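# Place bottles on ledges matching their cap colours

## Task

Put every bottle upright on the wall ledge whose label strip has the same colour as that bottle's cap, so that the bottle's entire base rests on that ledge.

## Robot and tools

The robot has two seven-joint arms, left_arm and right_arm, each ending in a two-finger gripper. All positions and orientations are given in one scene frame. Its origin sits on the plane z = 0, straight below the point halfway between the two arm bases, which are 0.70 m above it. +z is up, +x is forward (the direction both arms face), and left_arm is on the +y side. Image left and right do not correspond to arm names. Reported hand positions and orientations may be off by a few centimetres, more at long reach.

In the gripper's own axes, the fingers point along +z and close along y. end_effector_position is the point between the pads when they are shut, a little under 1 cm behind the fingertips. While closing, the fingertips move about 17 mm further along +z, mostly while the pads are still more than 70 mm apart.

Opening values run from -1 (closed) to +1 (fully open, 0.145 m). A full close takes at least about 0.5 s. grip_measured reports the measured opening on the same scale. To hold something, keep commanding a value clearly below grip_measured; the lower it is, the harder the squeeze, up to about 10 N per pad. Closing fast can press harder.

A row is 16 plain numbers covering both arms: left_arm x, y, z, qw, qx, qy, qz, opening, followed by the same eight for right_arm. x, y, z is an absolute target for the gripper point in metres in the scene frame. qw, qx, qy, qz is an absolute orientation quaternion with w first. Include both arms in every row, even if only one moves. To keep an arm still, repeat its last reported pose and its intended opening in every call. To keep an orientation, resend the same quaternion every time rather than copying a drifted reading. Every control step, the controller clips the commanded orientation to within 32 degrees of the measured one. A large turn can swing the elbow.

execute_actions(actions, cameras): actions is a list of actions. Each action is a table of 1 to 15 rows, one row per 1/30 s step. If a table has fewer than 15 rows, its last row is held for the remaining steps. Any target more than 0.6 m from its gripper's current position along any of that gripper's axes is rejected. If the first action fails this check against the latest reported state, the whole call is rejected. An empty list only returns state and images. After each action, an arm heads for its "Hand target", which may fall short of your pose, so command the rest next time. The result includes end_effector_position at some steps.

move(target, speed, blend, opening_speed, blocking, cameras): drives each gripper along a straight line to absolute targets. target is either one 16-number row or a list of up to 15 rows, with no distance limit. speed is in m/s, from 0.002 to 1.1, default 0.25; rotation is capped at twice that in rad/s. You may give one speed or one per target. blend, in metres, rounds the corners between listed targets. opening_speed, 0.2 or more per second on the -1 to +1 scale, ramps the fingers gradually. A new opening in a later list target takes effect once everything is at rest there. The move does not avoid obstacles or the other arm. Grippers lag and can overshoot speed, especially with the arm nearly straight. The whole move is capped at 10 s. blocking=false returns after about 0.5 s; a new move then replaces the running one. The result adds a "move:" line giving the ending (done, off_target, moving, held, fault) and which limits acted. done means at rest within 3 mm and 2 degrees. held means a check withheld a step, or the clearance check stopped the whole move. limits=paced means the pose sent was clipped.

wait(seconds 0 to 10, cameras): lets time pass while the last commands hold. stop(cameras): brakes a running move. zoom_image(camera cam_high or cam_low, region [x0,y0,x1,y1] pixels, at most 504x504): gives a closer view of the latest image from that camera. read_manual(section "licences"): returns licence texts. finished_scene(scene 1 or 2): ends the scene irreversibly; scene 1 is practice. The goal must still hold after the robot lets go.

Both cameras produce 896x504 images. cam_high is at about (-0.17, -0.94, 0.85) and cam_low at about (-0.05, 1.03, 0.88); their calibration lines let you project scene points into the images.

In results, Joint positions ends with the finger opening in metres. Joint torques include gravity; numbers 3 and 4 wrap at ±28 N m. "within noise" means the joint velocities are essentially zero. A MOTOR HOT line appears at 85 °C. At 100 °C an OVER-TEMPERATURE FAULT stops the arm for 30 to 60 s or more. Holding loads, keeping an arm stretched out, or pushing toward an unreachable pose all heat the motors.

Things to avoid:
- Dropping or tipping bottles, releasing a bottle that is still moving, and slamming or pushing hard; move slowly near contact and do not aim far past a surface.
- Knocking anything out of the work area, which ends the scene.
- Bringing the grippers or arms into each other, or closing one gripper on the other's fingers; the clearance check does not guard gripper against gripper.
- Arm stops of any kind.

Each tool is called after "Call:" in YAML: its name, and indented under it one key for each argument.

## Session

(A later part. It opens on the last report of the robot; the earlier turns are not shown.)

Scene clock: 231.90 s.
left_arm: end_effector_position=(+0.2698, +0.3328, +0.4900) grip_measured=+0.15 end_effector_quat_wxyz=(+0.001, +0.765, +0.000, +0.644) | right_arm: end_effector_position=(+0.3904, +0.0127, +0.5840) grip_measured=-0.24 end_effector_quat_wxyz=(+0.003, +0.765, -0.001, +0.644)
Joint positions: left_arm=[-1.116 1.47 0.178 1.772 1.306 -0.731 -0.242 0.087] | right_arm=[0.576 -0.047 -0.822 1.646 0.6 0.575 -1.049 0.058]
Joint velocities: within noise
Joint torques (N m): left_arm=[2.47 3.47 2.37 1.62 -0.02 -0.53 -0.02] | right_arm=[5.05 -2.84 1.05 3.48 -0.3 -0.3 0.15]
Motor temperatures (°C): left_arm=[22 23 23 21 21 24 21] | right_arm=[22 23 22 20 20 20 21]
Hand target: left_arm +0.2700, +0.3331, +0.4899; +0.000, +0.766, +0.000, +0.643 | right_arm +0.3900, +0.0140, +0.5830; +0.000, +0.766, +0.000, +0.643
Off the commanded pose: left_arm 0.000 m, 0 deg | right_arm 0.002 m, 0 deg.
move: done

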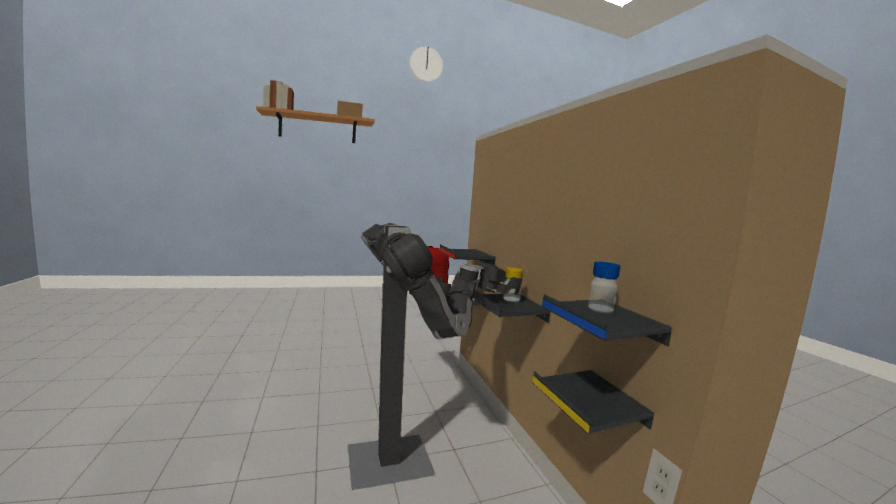

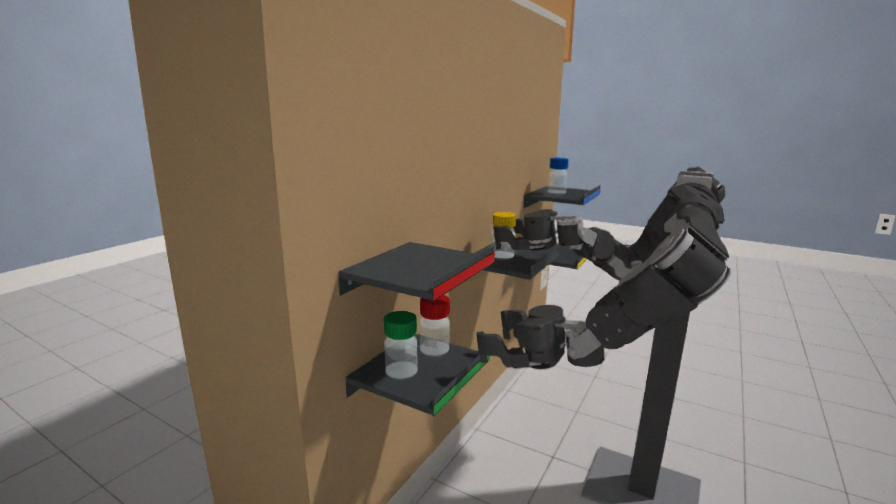

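Call:
move:
  target:
    - [0.386,0.333,0.488,0,0.766,0,0.6428,0.15,0.39,0.014,0.645,0,0.766,0,0.6428,-0.7]
    - [0.386,0.333,0.488,0,0.766,0,0.6428,-0.7,0.29,0.0,0.65,0,0.766,0,0.6428,-0.7]
    - [0.386,0.333,0.49,0,0.766,0,0.6428,-0.7,0.285,-0.15,0.6,0,0.766,0,0.6428,-0.7]
    - [0.386,0.333,0.49,0,0.766,0,0.6428,-0.7,0.26,-0.36,0.527,0,0.766,0,0.6428,-0.7]
  speed: [0.15,0.2,0.25,0.25]
  blend: [0,0,0.02,0]
  opening_speed: 1.5

Call:
zoom_image:
  camera: "cam_low"
  region: [360, 180, 600, 420]

Call:
zoom_image:
  camera: "cam_high"
  region: [460, 200, 660, 400]

Scene clock: 249.13 s.
left_arm: end_effector_position=(+0.3858, +0.3323, +0.4909) grip_measured=-0.24 end_effector_quat_wxyz=(-0.078, +0.817, -0.119, +0.559) | right_arm: end_effector_position=(+0.2599, -0.3611, +0.5261) grip_measured=-0.24 end_effector_quat_wxyz=(+0.002, +0.768, -0.002, +0.640)
Joint positions: left_arm=[-1.407 2.012 0.544 1.429 1.585 -0.433 -0.236 0.057] | right_arm=[0.599 1.769 -1.558 1.81 1.532 -0.777 -0.065 0.058]
Joint velocities: within noise
Joint torques (N m): left_arm=[6.34 1.2 2.13 -0.36 0.13 -0.91 -0.21] | right_arm=[2.02 6.18 2.24 0.57 0 -0.65 0.16]
Motor temperatures (°C): left_arm=[22 22 24 21 21 24 21] | right_arm=[22 23 22 20 20 20 21]
Hand target: left_arm +0.3853, +0.3329, +0.4908; -0.079, +0.815, -0.116, +0.562 | right_arm +0.2600, -0.3600, +0.5271; +0.000, +0.766, +0.000, +0.643
Off the commanded pose: left_arm 0.001 m, 20 deg | right_arm 0.001 m, 1 deg.
joint read past its limit (left arm) — joint 2 (shoulder roll), upper limit.
joint sent to its limit (left arm) — joint 1 (shoulder pitch), lower limit; joint 2 (shoulder roll), upper limit; joint 5 (forearm roll), upper limit. The joint targets are off in orientation, not in position.
joint sent to its limit (right arm) — joint 6 (wrist pitch), lower limit. The joint targets still meet the commanded pose.
move: off_target (left_arm); target 2's new opening was sent with left_arm's hand 0.002 m and 20 deg from that target

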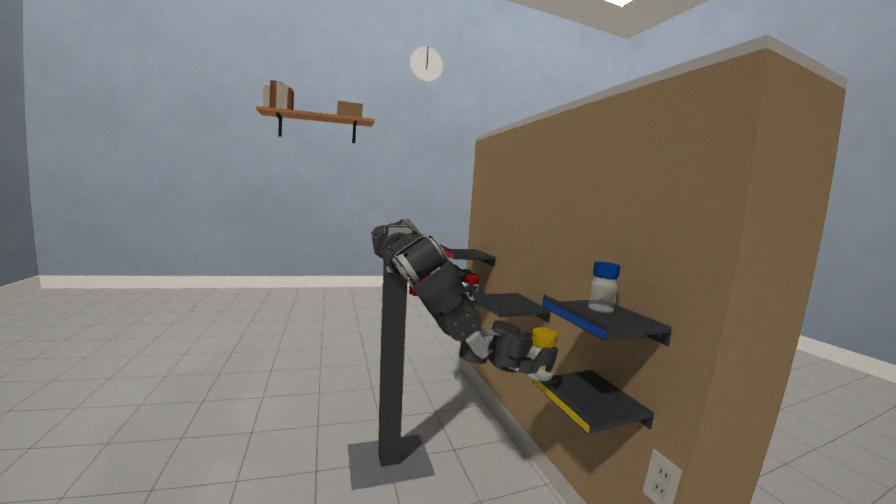

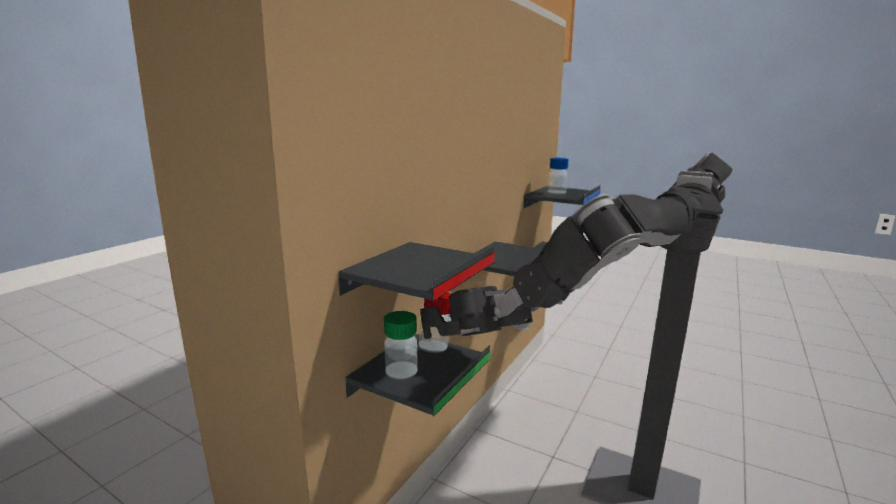

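Scaled by 2.100 from the camera's 896x504 image, which has a finer 1280x720 frame.

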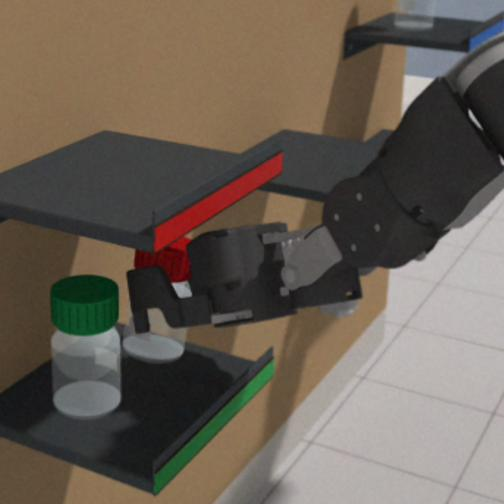

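Scaled by 2.520 from the camera's 896x504 image, which has a finer 1280x720 frame.

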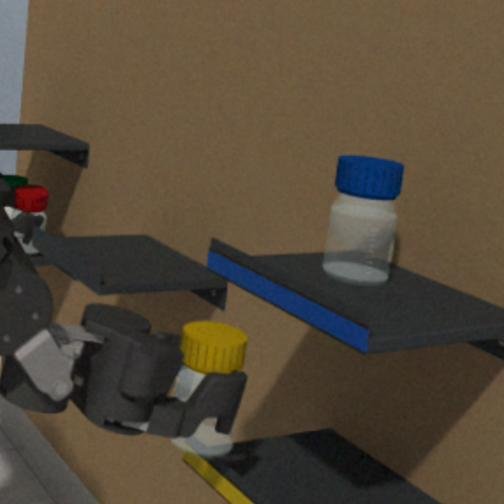

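Call:
move:
  target:
    - [0.384,0.333,0.523,-0.078,0.817,-0.119,0.559,-0.7,0.245,-0.43,0.49,0,0.766,0,0.6428,-0.7]
    - [0.262,0.335,0.525,-0.078,0.817,-0.119,0.559,-0.7,0.25,-0.48,0.46,0,0.766,0,0.6428,-0.7]
    - [0.25,0.42,0.52,0,0.8192,0,0.5736,-0.7,0.265,-0.41,0.525,0,0.766,0,0.6428,-0.7]
    - [0.25,0.44,0.58,0,0.8192,0,0.5736,-0.7,0.3,-0.4,0.53,0,0.766,0,0.6428,-0.7]
  speed: [0.1,0.15,0.25,0.2]

Call:
zoom_image:
  camera: "cam_low"
  region: [360, 180, 600, 420]

Call:
zoom_image:
  camera: "cam_high"
  region: [480, 240, 680, 440]

Scene clock: 275.73 s.
left_arm: end_effector_position=(+0.2496, +0.4408, +0.5794) grip_measured=-0.24 end_effector_quat_wxyz=(-0.003, +0.821, +0.001, +0.571) | right_arm: end_effector_position=(+0.3005, -0.3995, +0.5299) grip_measured=-0.24 end_effector_quat_wxyz=(+0.032, +0.769, +0.017, +0.639)
Joint positions: left_arm=[-1.212 1.081 1.137 1.57 1.249 0.207 0.448 0.057] | right_arm=[0.797 1.657 -1.571 1.555 1.559 -0.593 0.049 0.058]
Joint velocities: within noise
Joint torques (N m): left_arm=[1.52 3.31 3.06 1.17 0.48 -0.73 0.21] | right_arm=[2.73 5.97 2.84 -0.05 0.22 -0.57 0.07]
Motor temperatures (°C): left_arm=[23 22 24 21 21 25 21] | right_arm=[21 24 22 20 20 20 21]
Hand target: left_arm +0.2500, +0.4400, +0.5800; +0.000, +0.819, +0.000, +0.574 | right_arm +0.3001, -0.3997, +0.5300; +0.032, +0.768, +0.017, +0.640
Off the commanded pose: left_arm 0.001 m, 0 deg | right_arm 0.001 m, 4 deg.
joint sent to its limit (right arm) — joint 3 (upper arm roll), lower limit; joint 5 (forearm roll), upper limit. The joint targets are off in orientation, not in position.
move: off_target (right_arm)

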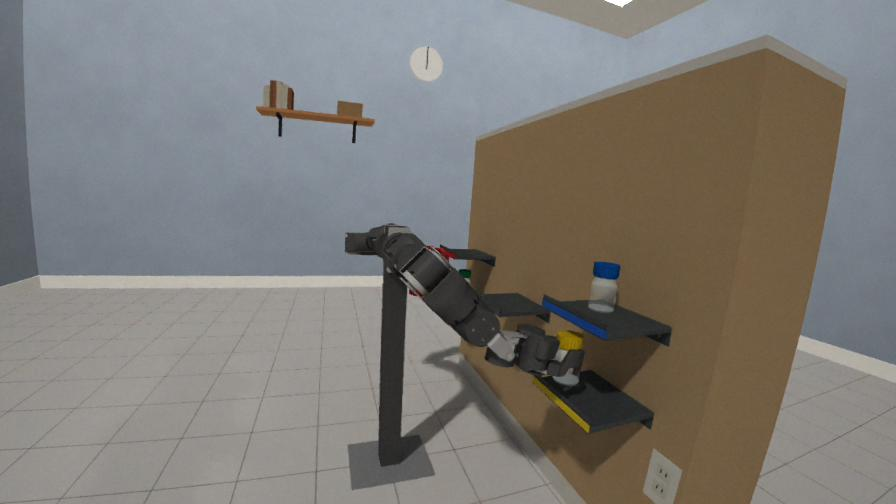

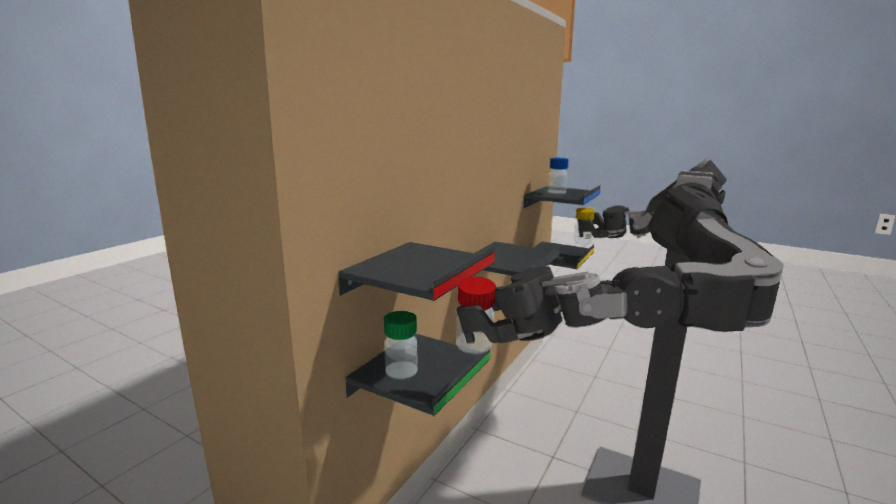

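Scaled by 2.100 from the camera's 896x504 image, which has a finer 1280x720 frame.

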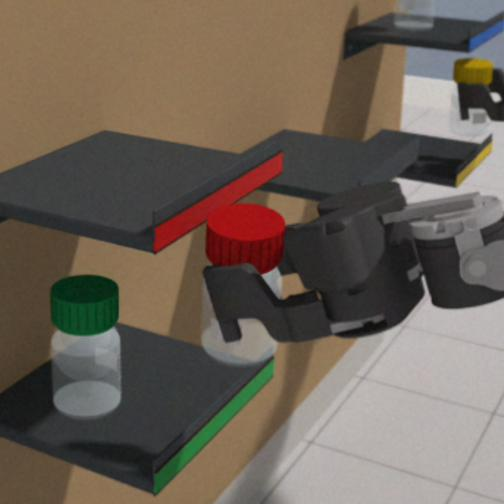

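Scaled by 2.520 from the camera's 896x504 image, which has a finer 1280x720 frame.

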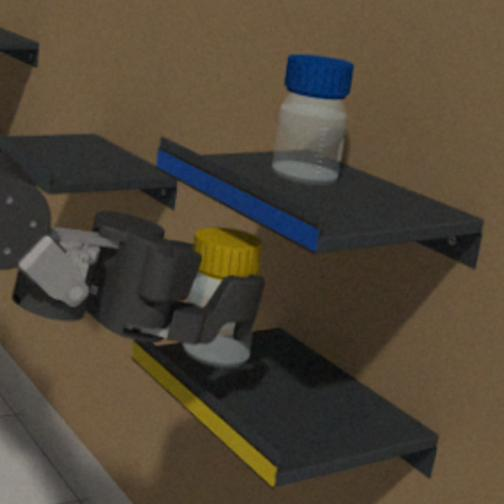

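Call:
move:
  target:
    - [0.255,0.41,0.66,0,0.8192,0,0.5736,-0.7,0.395,-0.4,0.53,0,0.766,0,0.6428,-0.7]
    - [0.265,0.37,0.74,0,0.8192,0,0.5736,-0.7,0.395,-0.4,0.51,0,0.766,0,0.6428,-0.7]
    - [0.33,0.37,0.745,0,0.8192,0,0.5736,-0.7,0.395,-0.4,0.5,0,0.766,0,0.6428,-0.7]
    - [0.392,0.37,0.74,0,0.8192,0,0.5736,-0.7,0.395,-0.4,0.49,0,0.766,0,0.6428,-0.7]
    - [0.392,0.37,0.705,0,0.8192,0,0.5736,-0.7,0.395,-0.4,0.481,0,0.766,0,0.6428,-0.7]
  speed: [0.25,0.25,0.2,0.15,0.1]
  blend: [0.01,0.01,0.01,0,0]

Call:
zoom_image:
  camera: "cam_low"
  region: [360, 150, 600, 390]

Call:
zoom_image:
  camera: "cam_high"
  region: [480, 240, 680, 440]

Scene clock: 295.50 s.
left_arm: end_effector_position=(+0.3918, +0.3689, +0.7023) grip_measured=-0.25 end_effector_quat_wxyz=(+0.001, +0.823, -0.002, +0.568) | right_arm: end_effector_position=(+0.3955, -0.4022, +0.4850) grip_measured=-0.24 end_effector_quat_wxyz=(+0.004, +0.762, +0.000, +0.647)
Joint positions: left_arm=[-1.265 1.716 1.517 1.433 1.581 0.615 -0.003 0.057] | right_arm=[0.751 1.152 -1.31 0.946 1.559 -0.432 0.231 0.058]
Joint velocities: within noise
Joint torques (N m): left_arm=[6.47 2.23 3.9 0.27 0.17 -0.95 -0.02] | right_arm=[3.68 4.73 3.69 0.09 0.28 -0.2 0.16]
Motor temperatures (°C): left_arm=[22 22 25 21 21 25 21] | right_arm=[22 24 23 19 20 20 21]
Hand target: left_arm +0.3920, +0.3700, +0.7051; +0.000, +0.819, +0.000, +0.574 | right_arm +0.3949, -0.4000, +0.4810; +0.000, +0.766, +0.000, +0.643
Off the commanded pose: left_arm 0.003 m, 1 deg | right_arm 0.005 m, 1 deg.
joint sent to its limit (right arm) — joint 5 (forearm roll), upper limit. The joint targets still meet the commanded pose.
move: off_target (right_arm)

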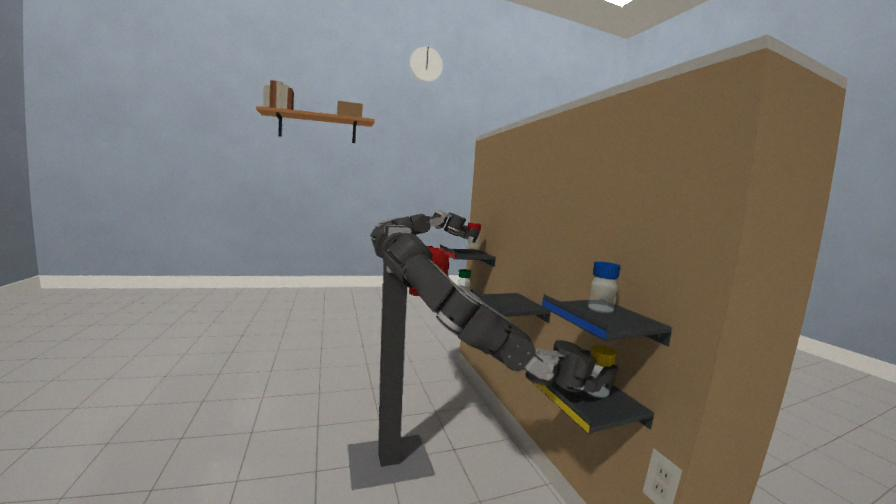

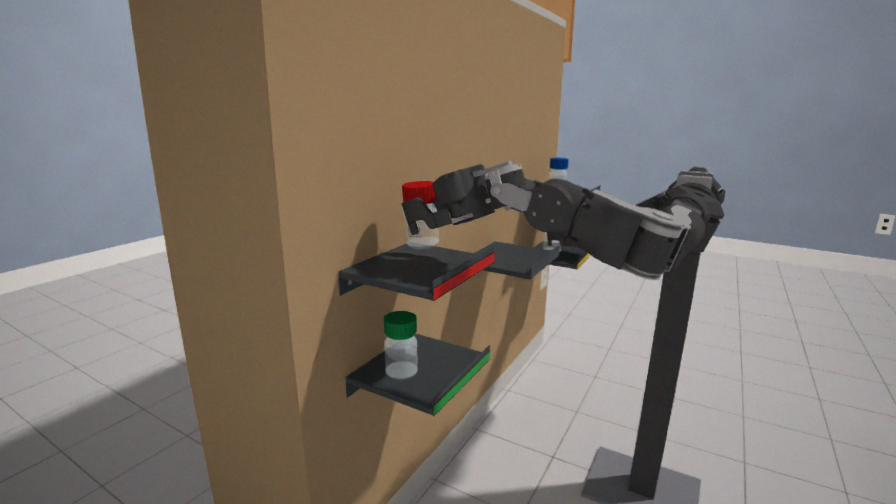

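Scaled by 2.100 from the camera's 896x504 image, which has a finer 1280x720 frame.

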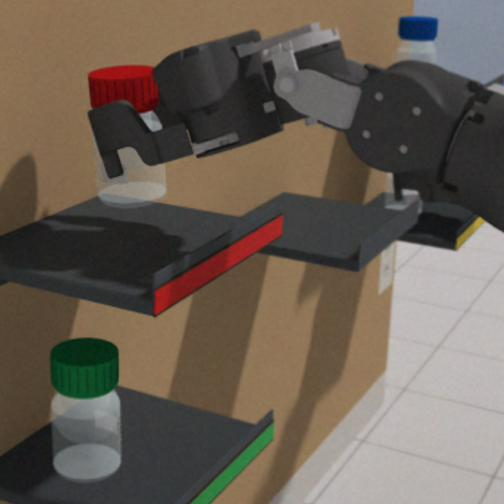

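Scaled by 2.520 from the camera's 896x504 image, which has a finer 1280x720 frame.

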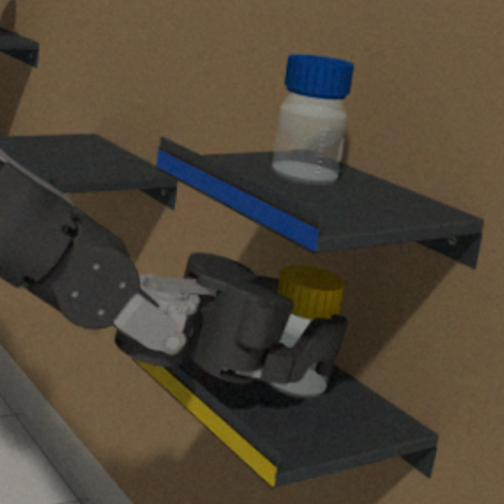

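Call:
move:
  target:
    - [0.392,0.37,0.676,0,0.8192,0,0.5736,-0.7,0.395,-0.402,0.484,0,0.766,0,0.6428,-0.7]
  speed: [0.04]

Call:
zoom_image:
  camera: "cam_low"
  region: [360, 150, 600, 390]

Scene clock: 304.30 s.
left_arm: end_effector_position=(+0.3927, +0.3688, +0.6805) grip_measured=-0.25 end_effector_quat_wxyz=(+0.002, +0.816, -0.002, +0.578) | right_arm: end_effector_position=(+0.3955, -0.4022, +0.4852) grip_measured=-0.24 end_effector_quat_wxyz=(+0.002, +0.763, +0.000, +0.646)
Joint positions: left_arm=[-1.361 1.69 1.512 1.463 1.582 0.488 -0.006 0.057] | right_arm=[0.751 1.154 -1.307 0.946 1.559 -0.425 0.237 0.058]
Joint velocities: within noise
Joint torques (N m): left_arm=[4.68 1.44 2.63 0.44 0.18 -0.61 -0.02] | right_arm=[4.39 6.29 4.05 0.4 0.26 -0.13 0.16]
Motor temperatures (°C): left_arm=[23 22 25 21 21 25 21] | right_arm=[22 24 23 19 20 20 21]
Hand target: left_arm +0.3920, +0.3700, +0.6761; +0.000, +0.819, +0.000, +0.574 | right_arm +0.3950, -0.4020, +0.4840; +0.000, +0.766, +0.000, +0.643
Off the commanded pose: left_arm 0.005 m, 1 deg | right_arm 0.001 m, 1 deg.
joint sent to its limit (right arm) — joint 5 (forearm roll), upper limit. The joint targets still meet the commanded pose.
move: off_target (left_arm)

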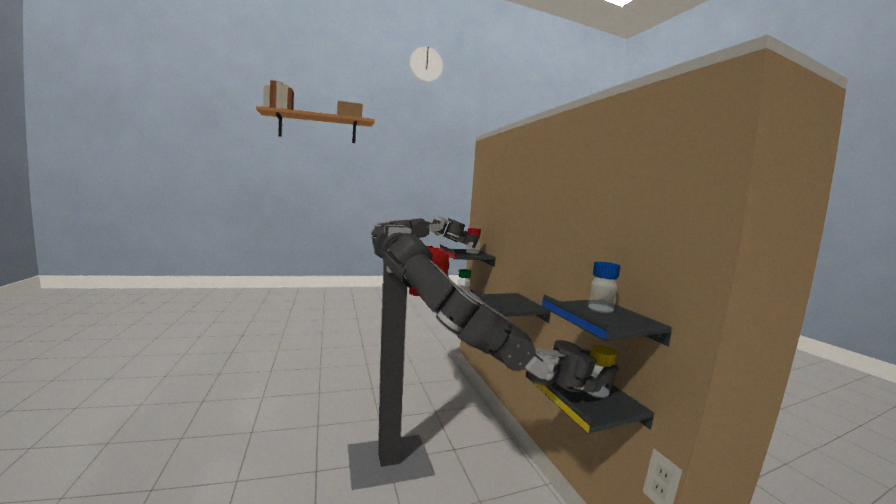

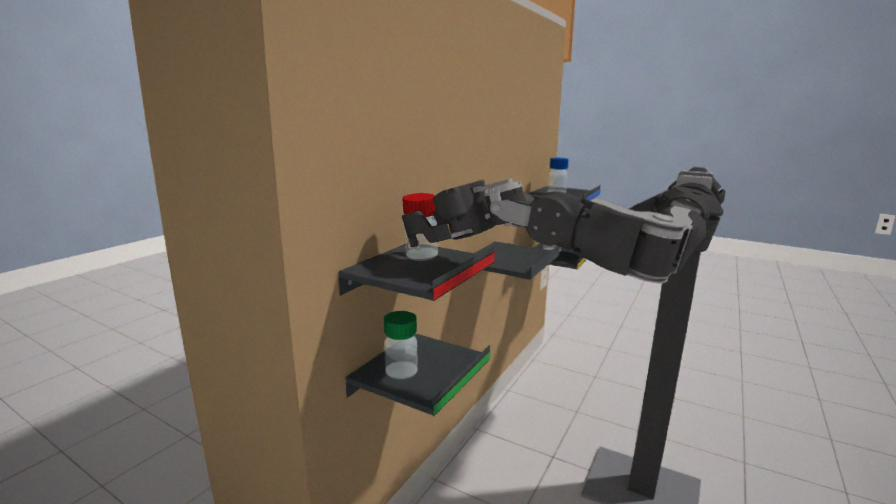

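Scaled by 2.100 from the camera's 896x504 image, which has a finer 1280x720 frame.

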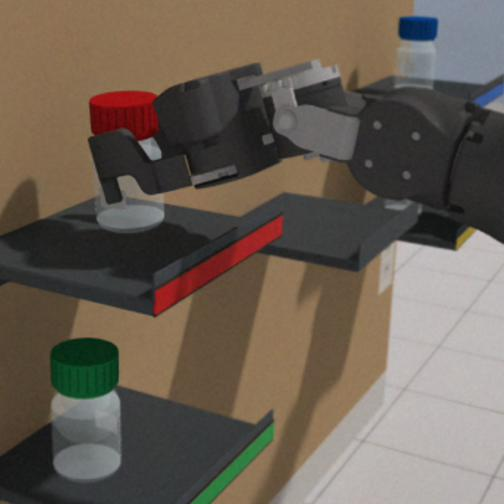

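Call:
move:
  target:
    - [0.392,0.369,0.679,0,0.8192,0,0.5736,-0.7,0.395,-0.402,0.484,0,0.766,0,0.6428,-0.7]
    - [0.392,0.369,0.679,0,0.8192,0,0.5736,0.2,0.395,-0.402,0.484,0,0.766,0,0.6428,0.2]
    - [0.28,0.369,0.705,0,0.8192,0,0.5736,0.2,0.28,-0.402,0.495,0,0.766,0,0.6428,0.2]
  speed: [0.05,0.1,0.18]
  opening_speed: 1.5

Call:
zoom_image:
  camera: "cam_low"
  region: [360, 150, 600, 390]

Call:
zoom_image:
  camera: "cam_high"
  region: [480, 240, 680, 440]

Scene clock: 317.60 s.
left_arm: end_effector_position=(+0.2799, +0.3703, +0.7063) grip_measured=+0.20 end_effector_quat_wxyz=(-0.002, +0.812, +0.002, +0.583) | right_arm: end_effector_position=(+0.2805, -0.4032, +0.4968) grip_measured=+0.20 end_effector_quat_wxyz=(+0.045, +0.767, +0.016, +0.640)
Joint positions: left_arm=[-1.123 1.219 1.578 1.879 1.532 0.78 0.054 0.09] | right_arm=[0.426 1.599 -1.389 1.498 1.559 -0.784 0.011 0.09]
Joint velocities: within noise
Joint torques (N m): left_arm=[2.02 3.86 2.51 0.5 0.11 -0.51 0.24] | right_arm=[2.15 6.74 2.25 -0.03 0.16 -0.5 0.13]
Motor temperatures (°C): left_arm=[23 22 25 21 21 25 21] | right_arm=[22 25 23 19 20 20 21]
Hand target: left_arm +0.2801, +0.3690, +0.7049; +0.000, +0.814, +0.000, +0.580 | right_arm +0.2801, -0.4017, +0.4950; +0.042, +0.768, +0.017, +0.639
Off the commanded pose: left_arm 0.002 m, 1 deg | right_arm 0.002 m, 6 deg.
joint read past its limit (left arm) — joint 3 (upper arm roll), upper limit.
joint sent to its limit (left arm) — joint 3 (upper arm roll), upper limit; joint 6 (wrist pitch), upper limit. The joint targets still meet the commanded pose.
joint sent to its limit (right arm) — joint 5 (forearm roll), upper limit; joint 6 (wrist pitch), lower limit. The joint targets are off in orientation, not in position.
move: off_target (right_arm)

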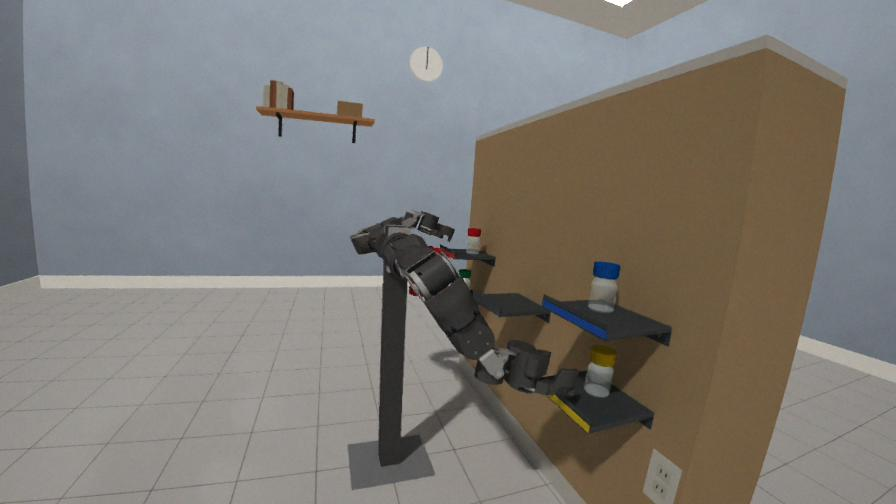

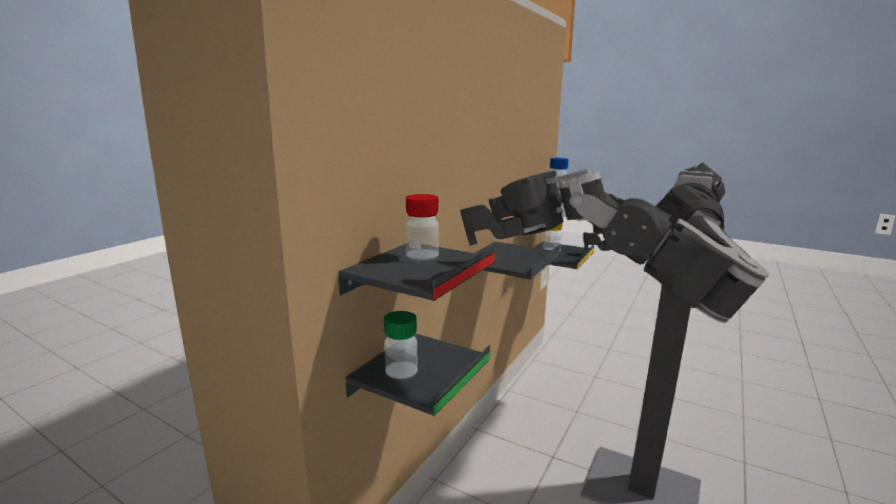

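Scaled by 2.100 from the camera's 896x504 image, which has a finer 1280x720 frame.

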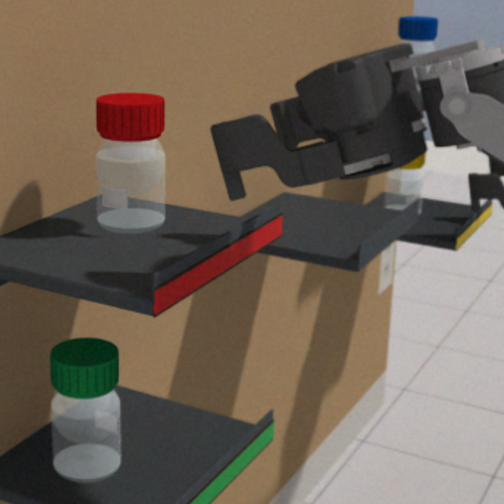

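Scaled by 2.520 from the camera's 896x504 image, which has a finer 1280x720 frame.

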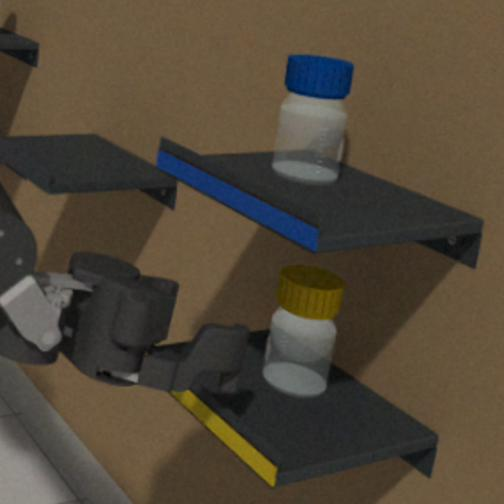

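All four bottles are standing on their matching ledges.

Call:
finished_scene:
  scene: 2

The scene is finished: the task was done.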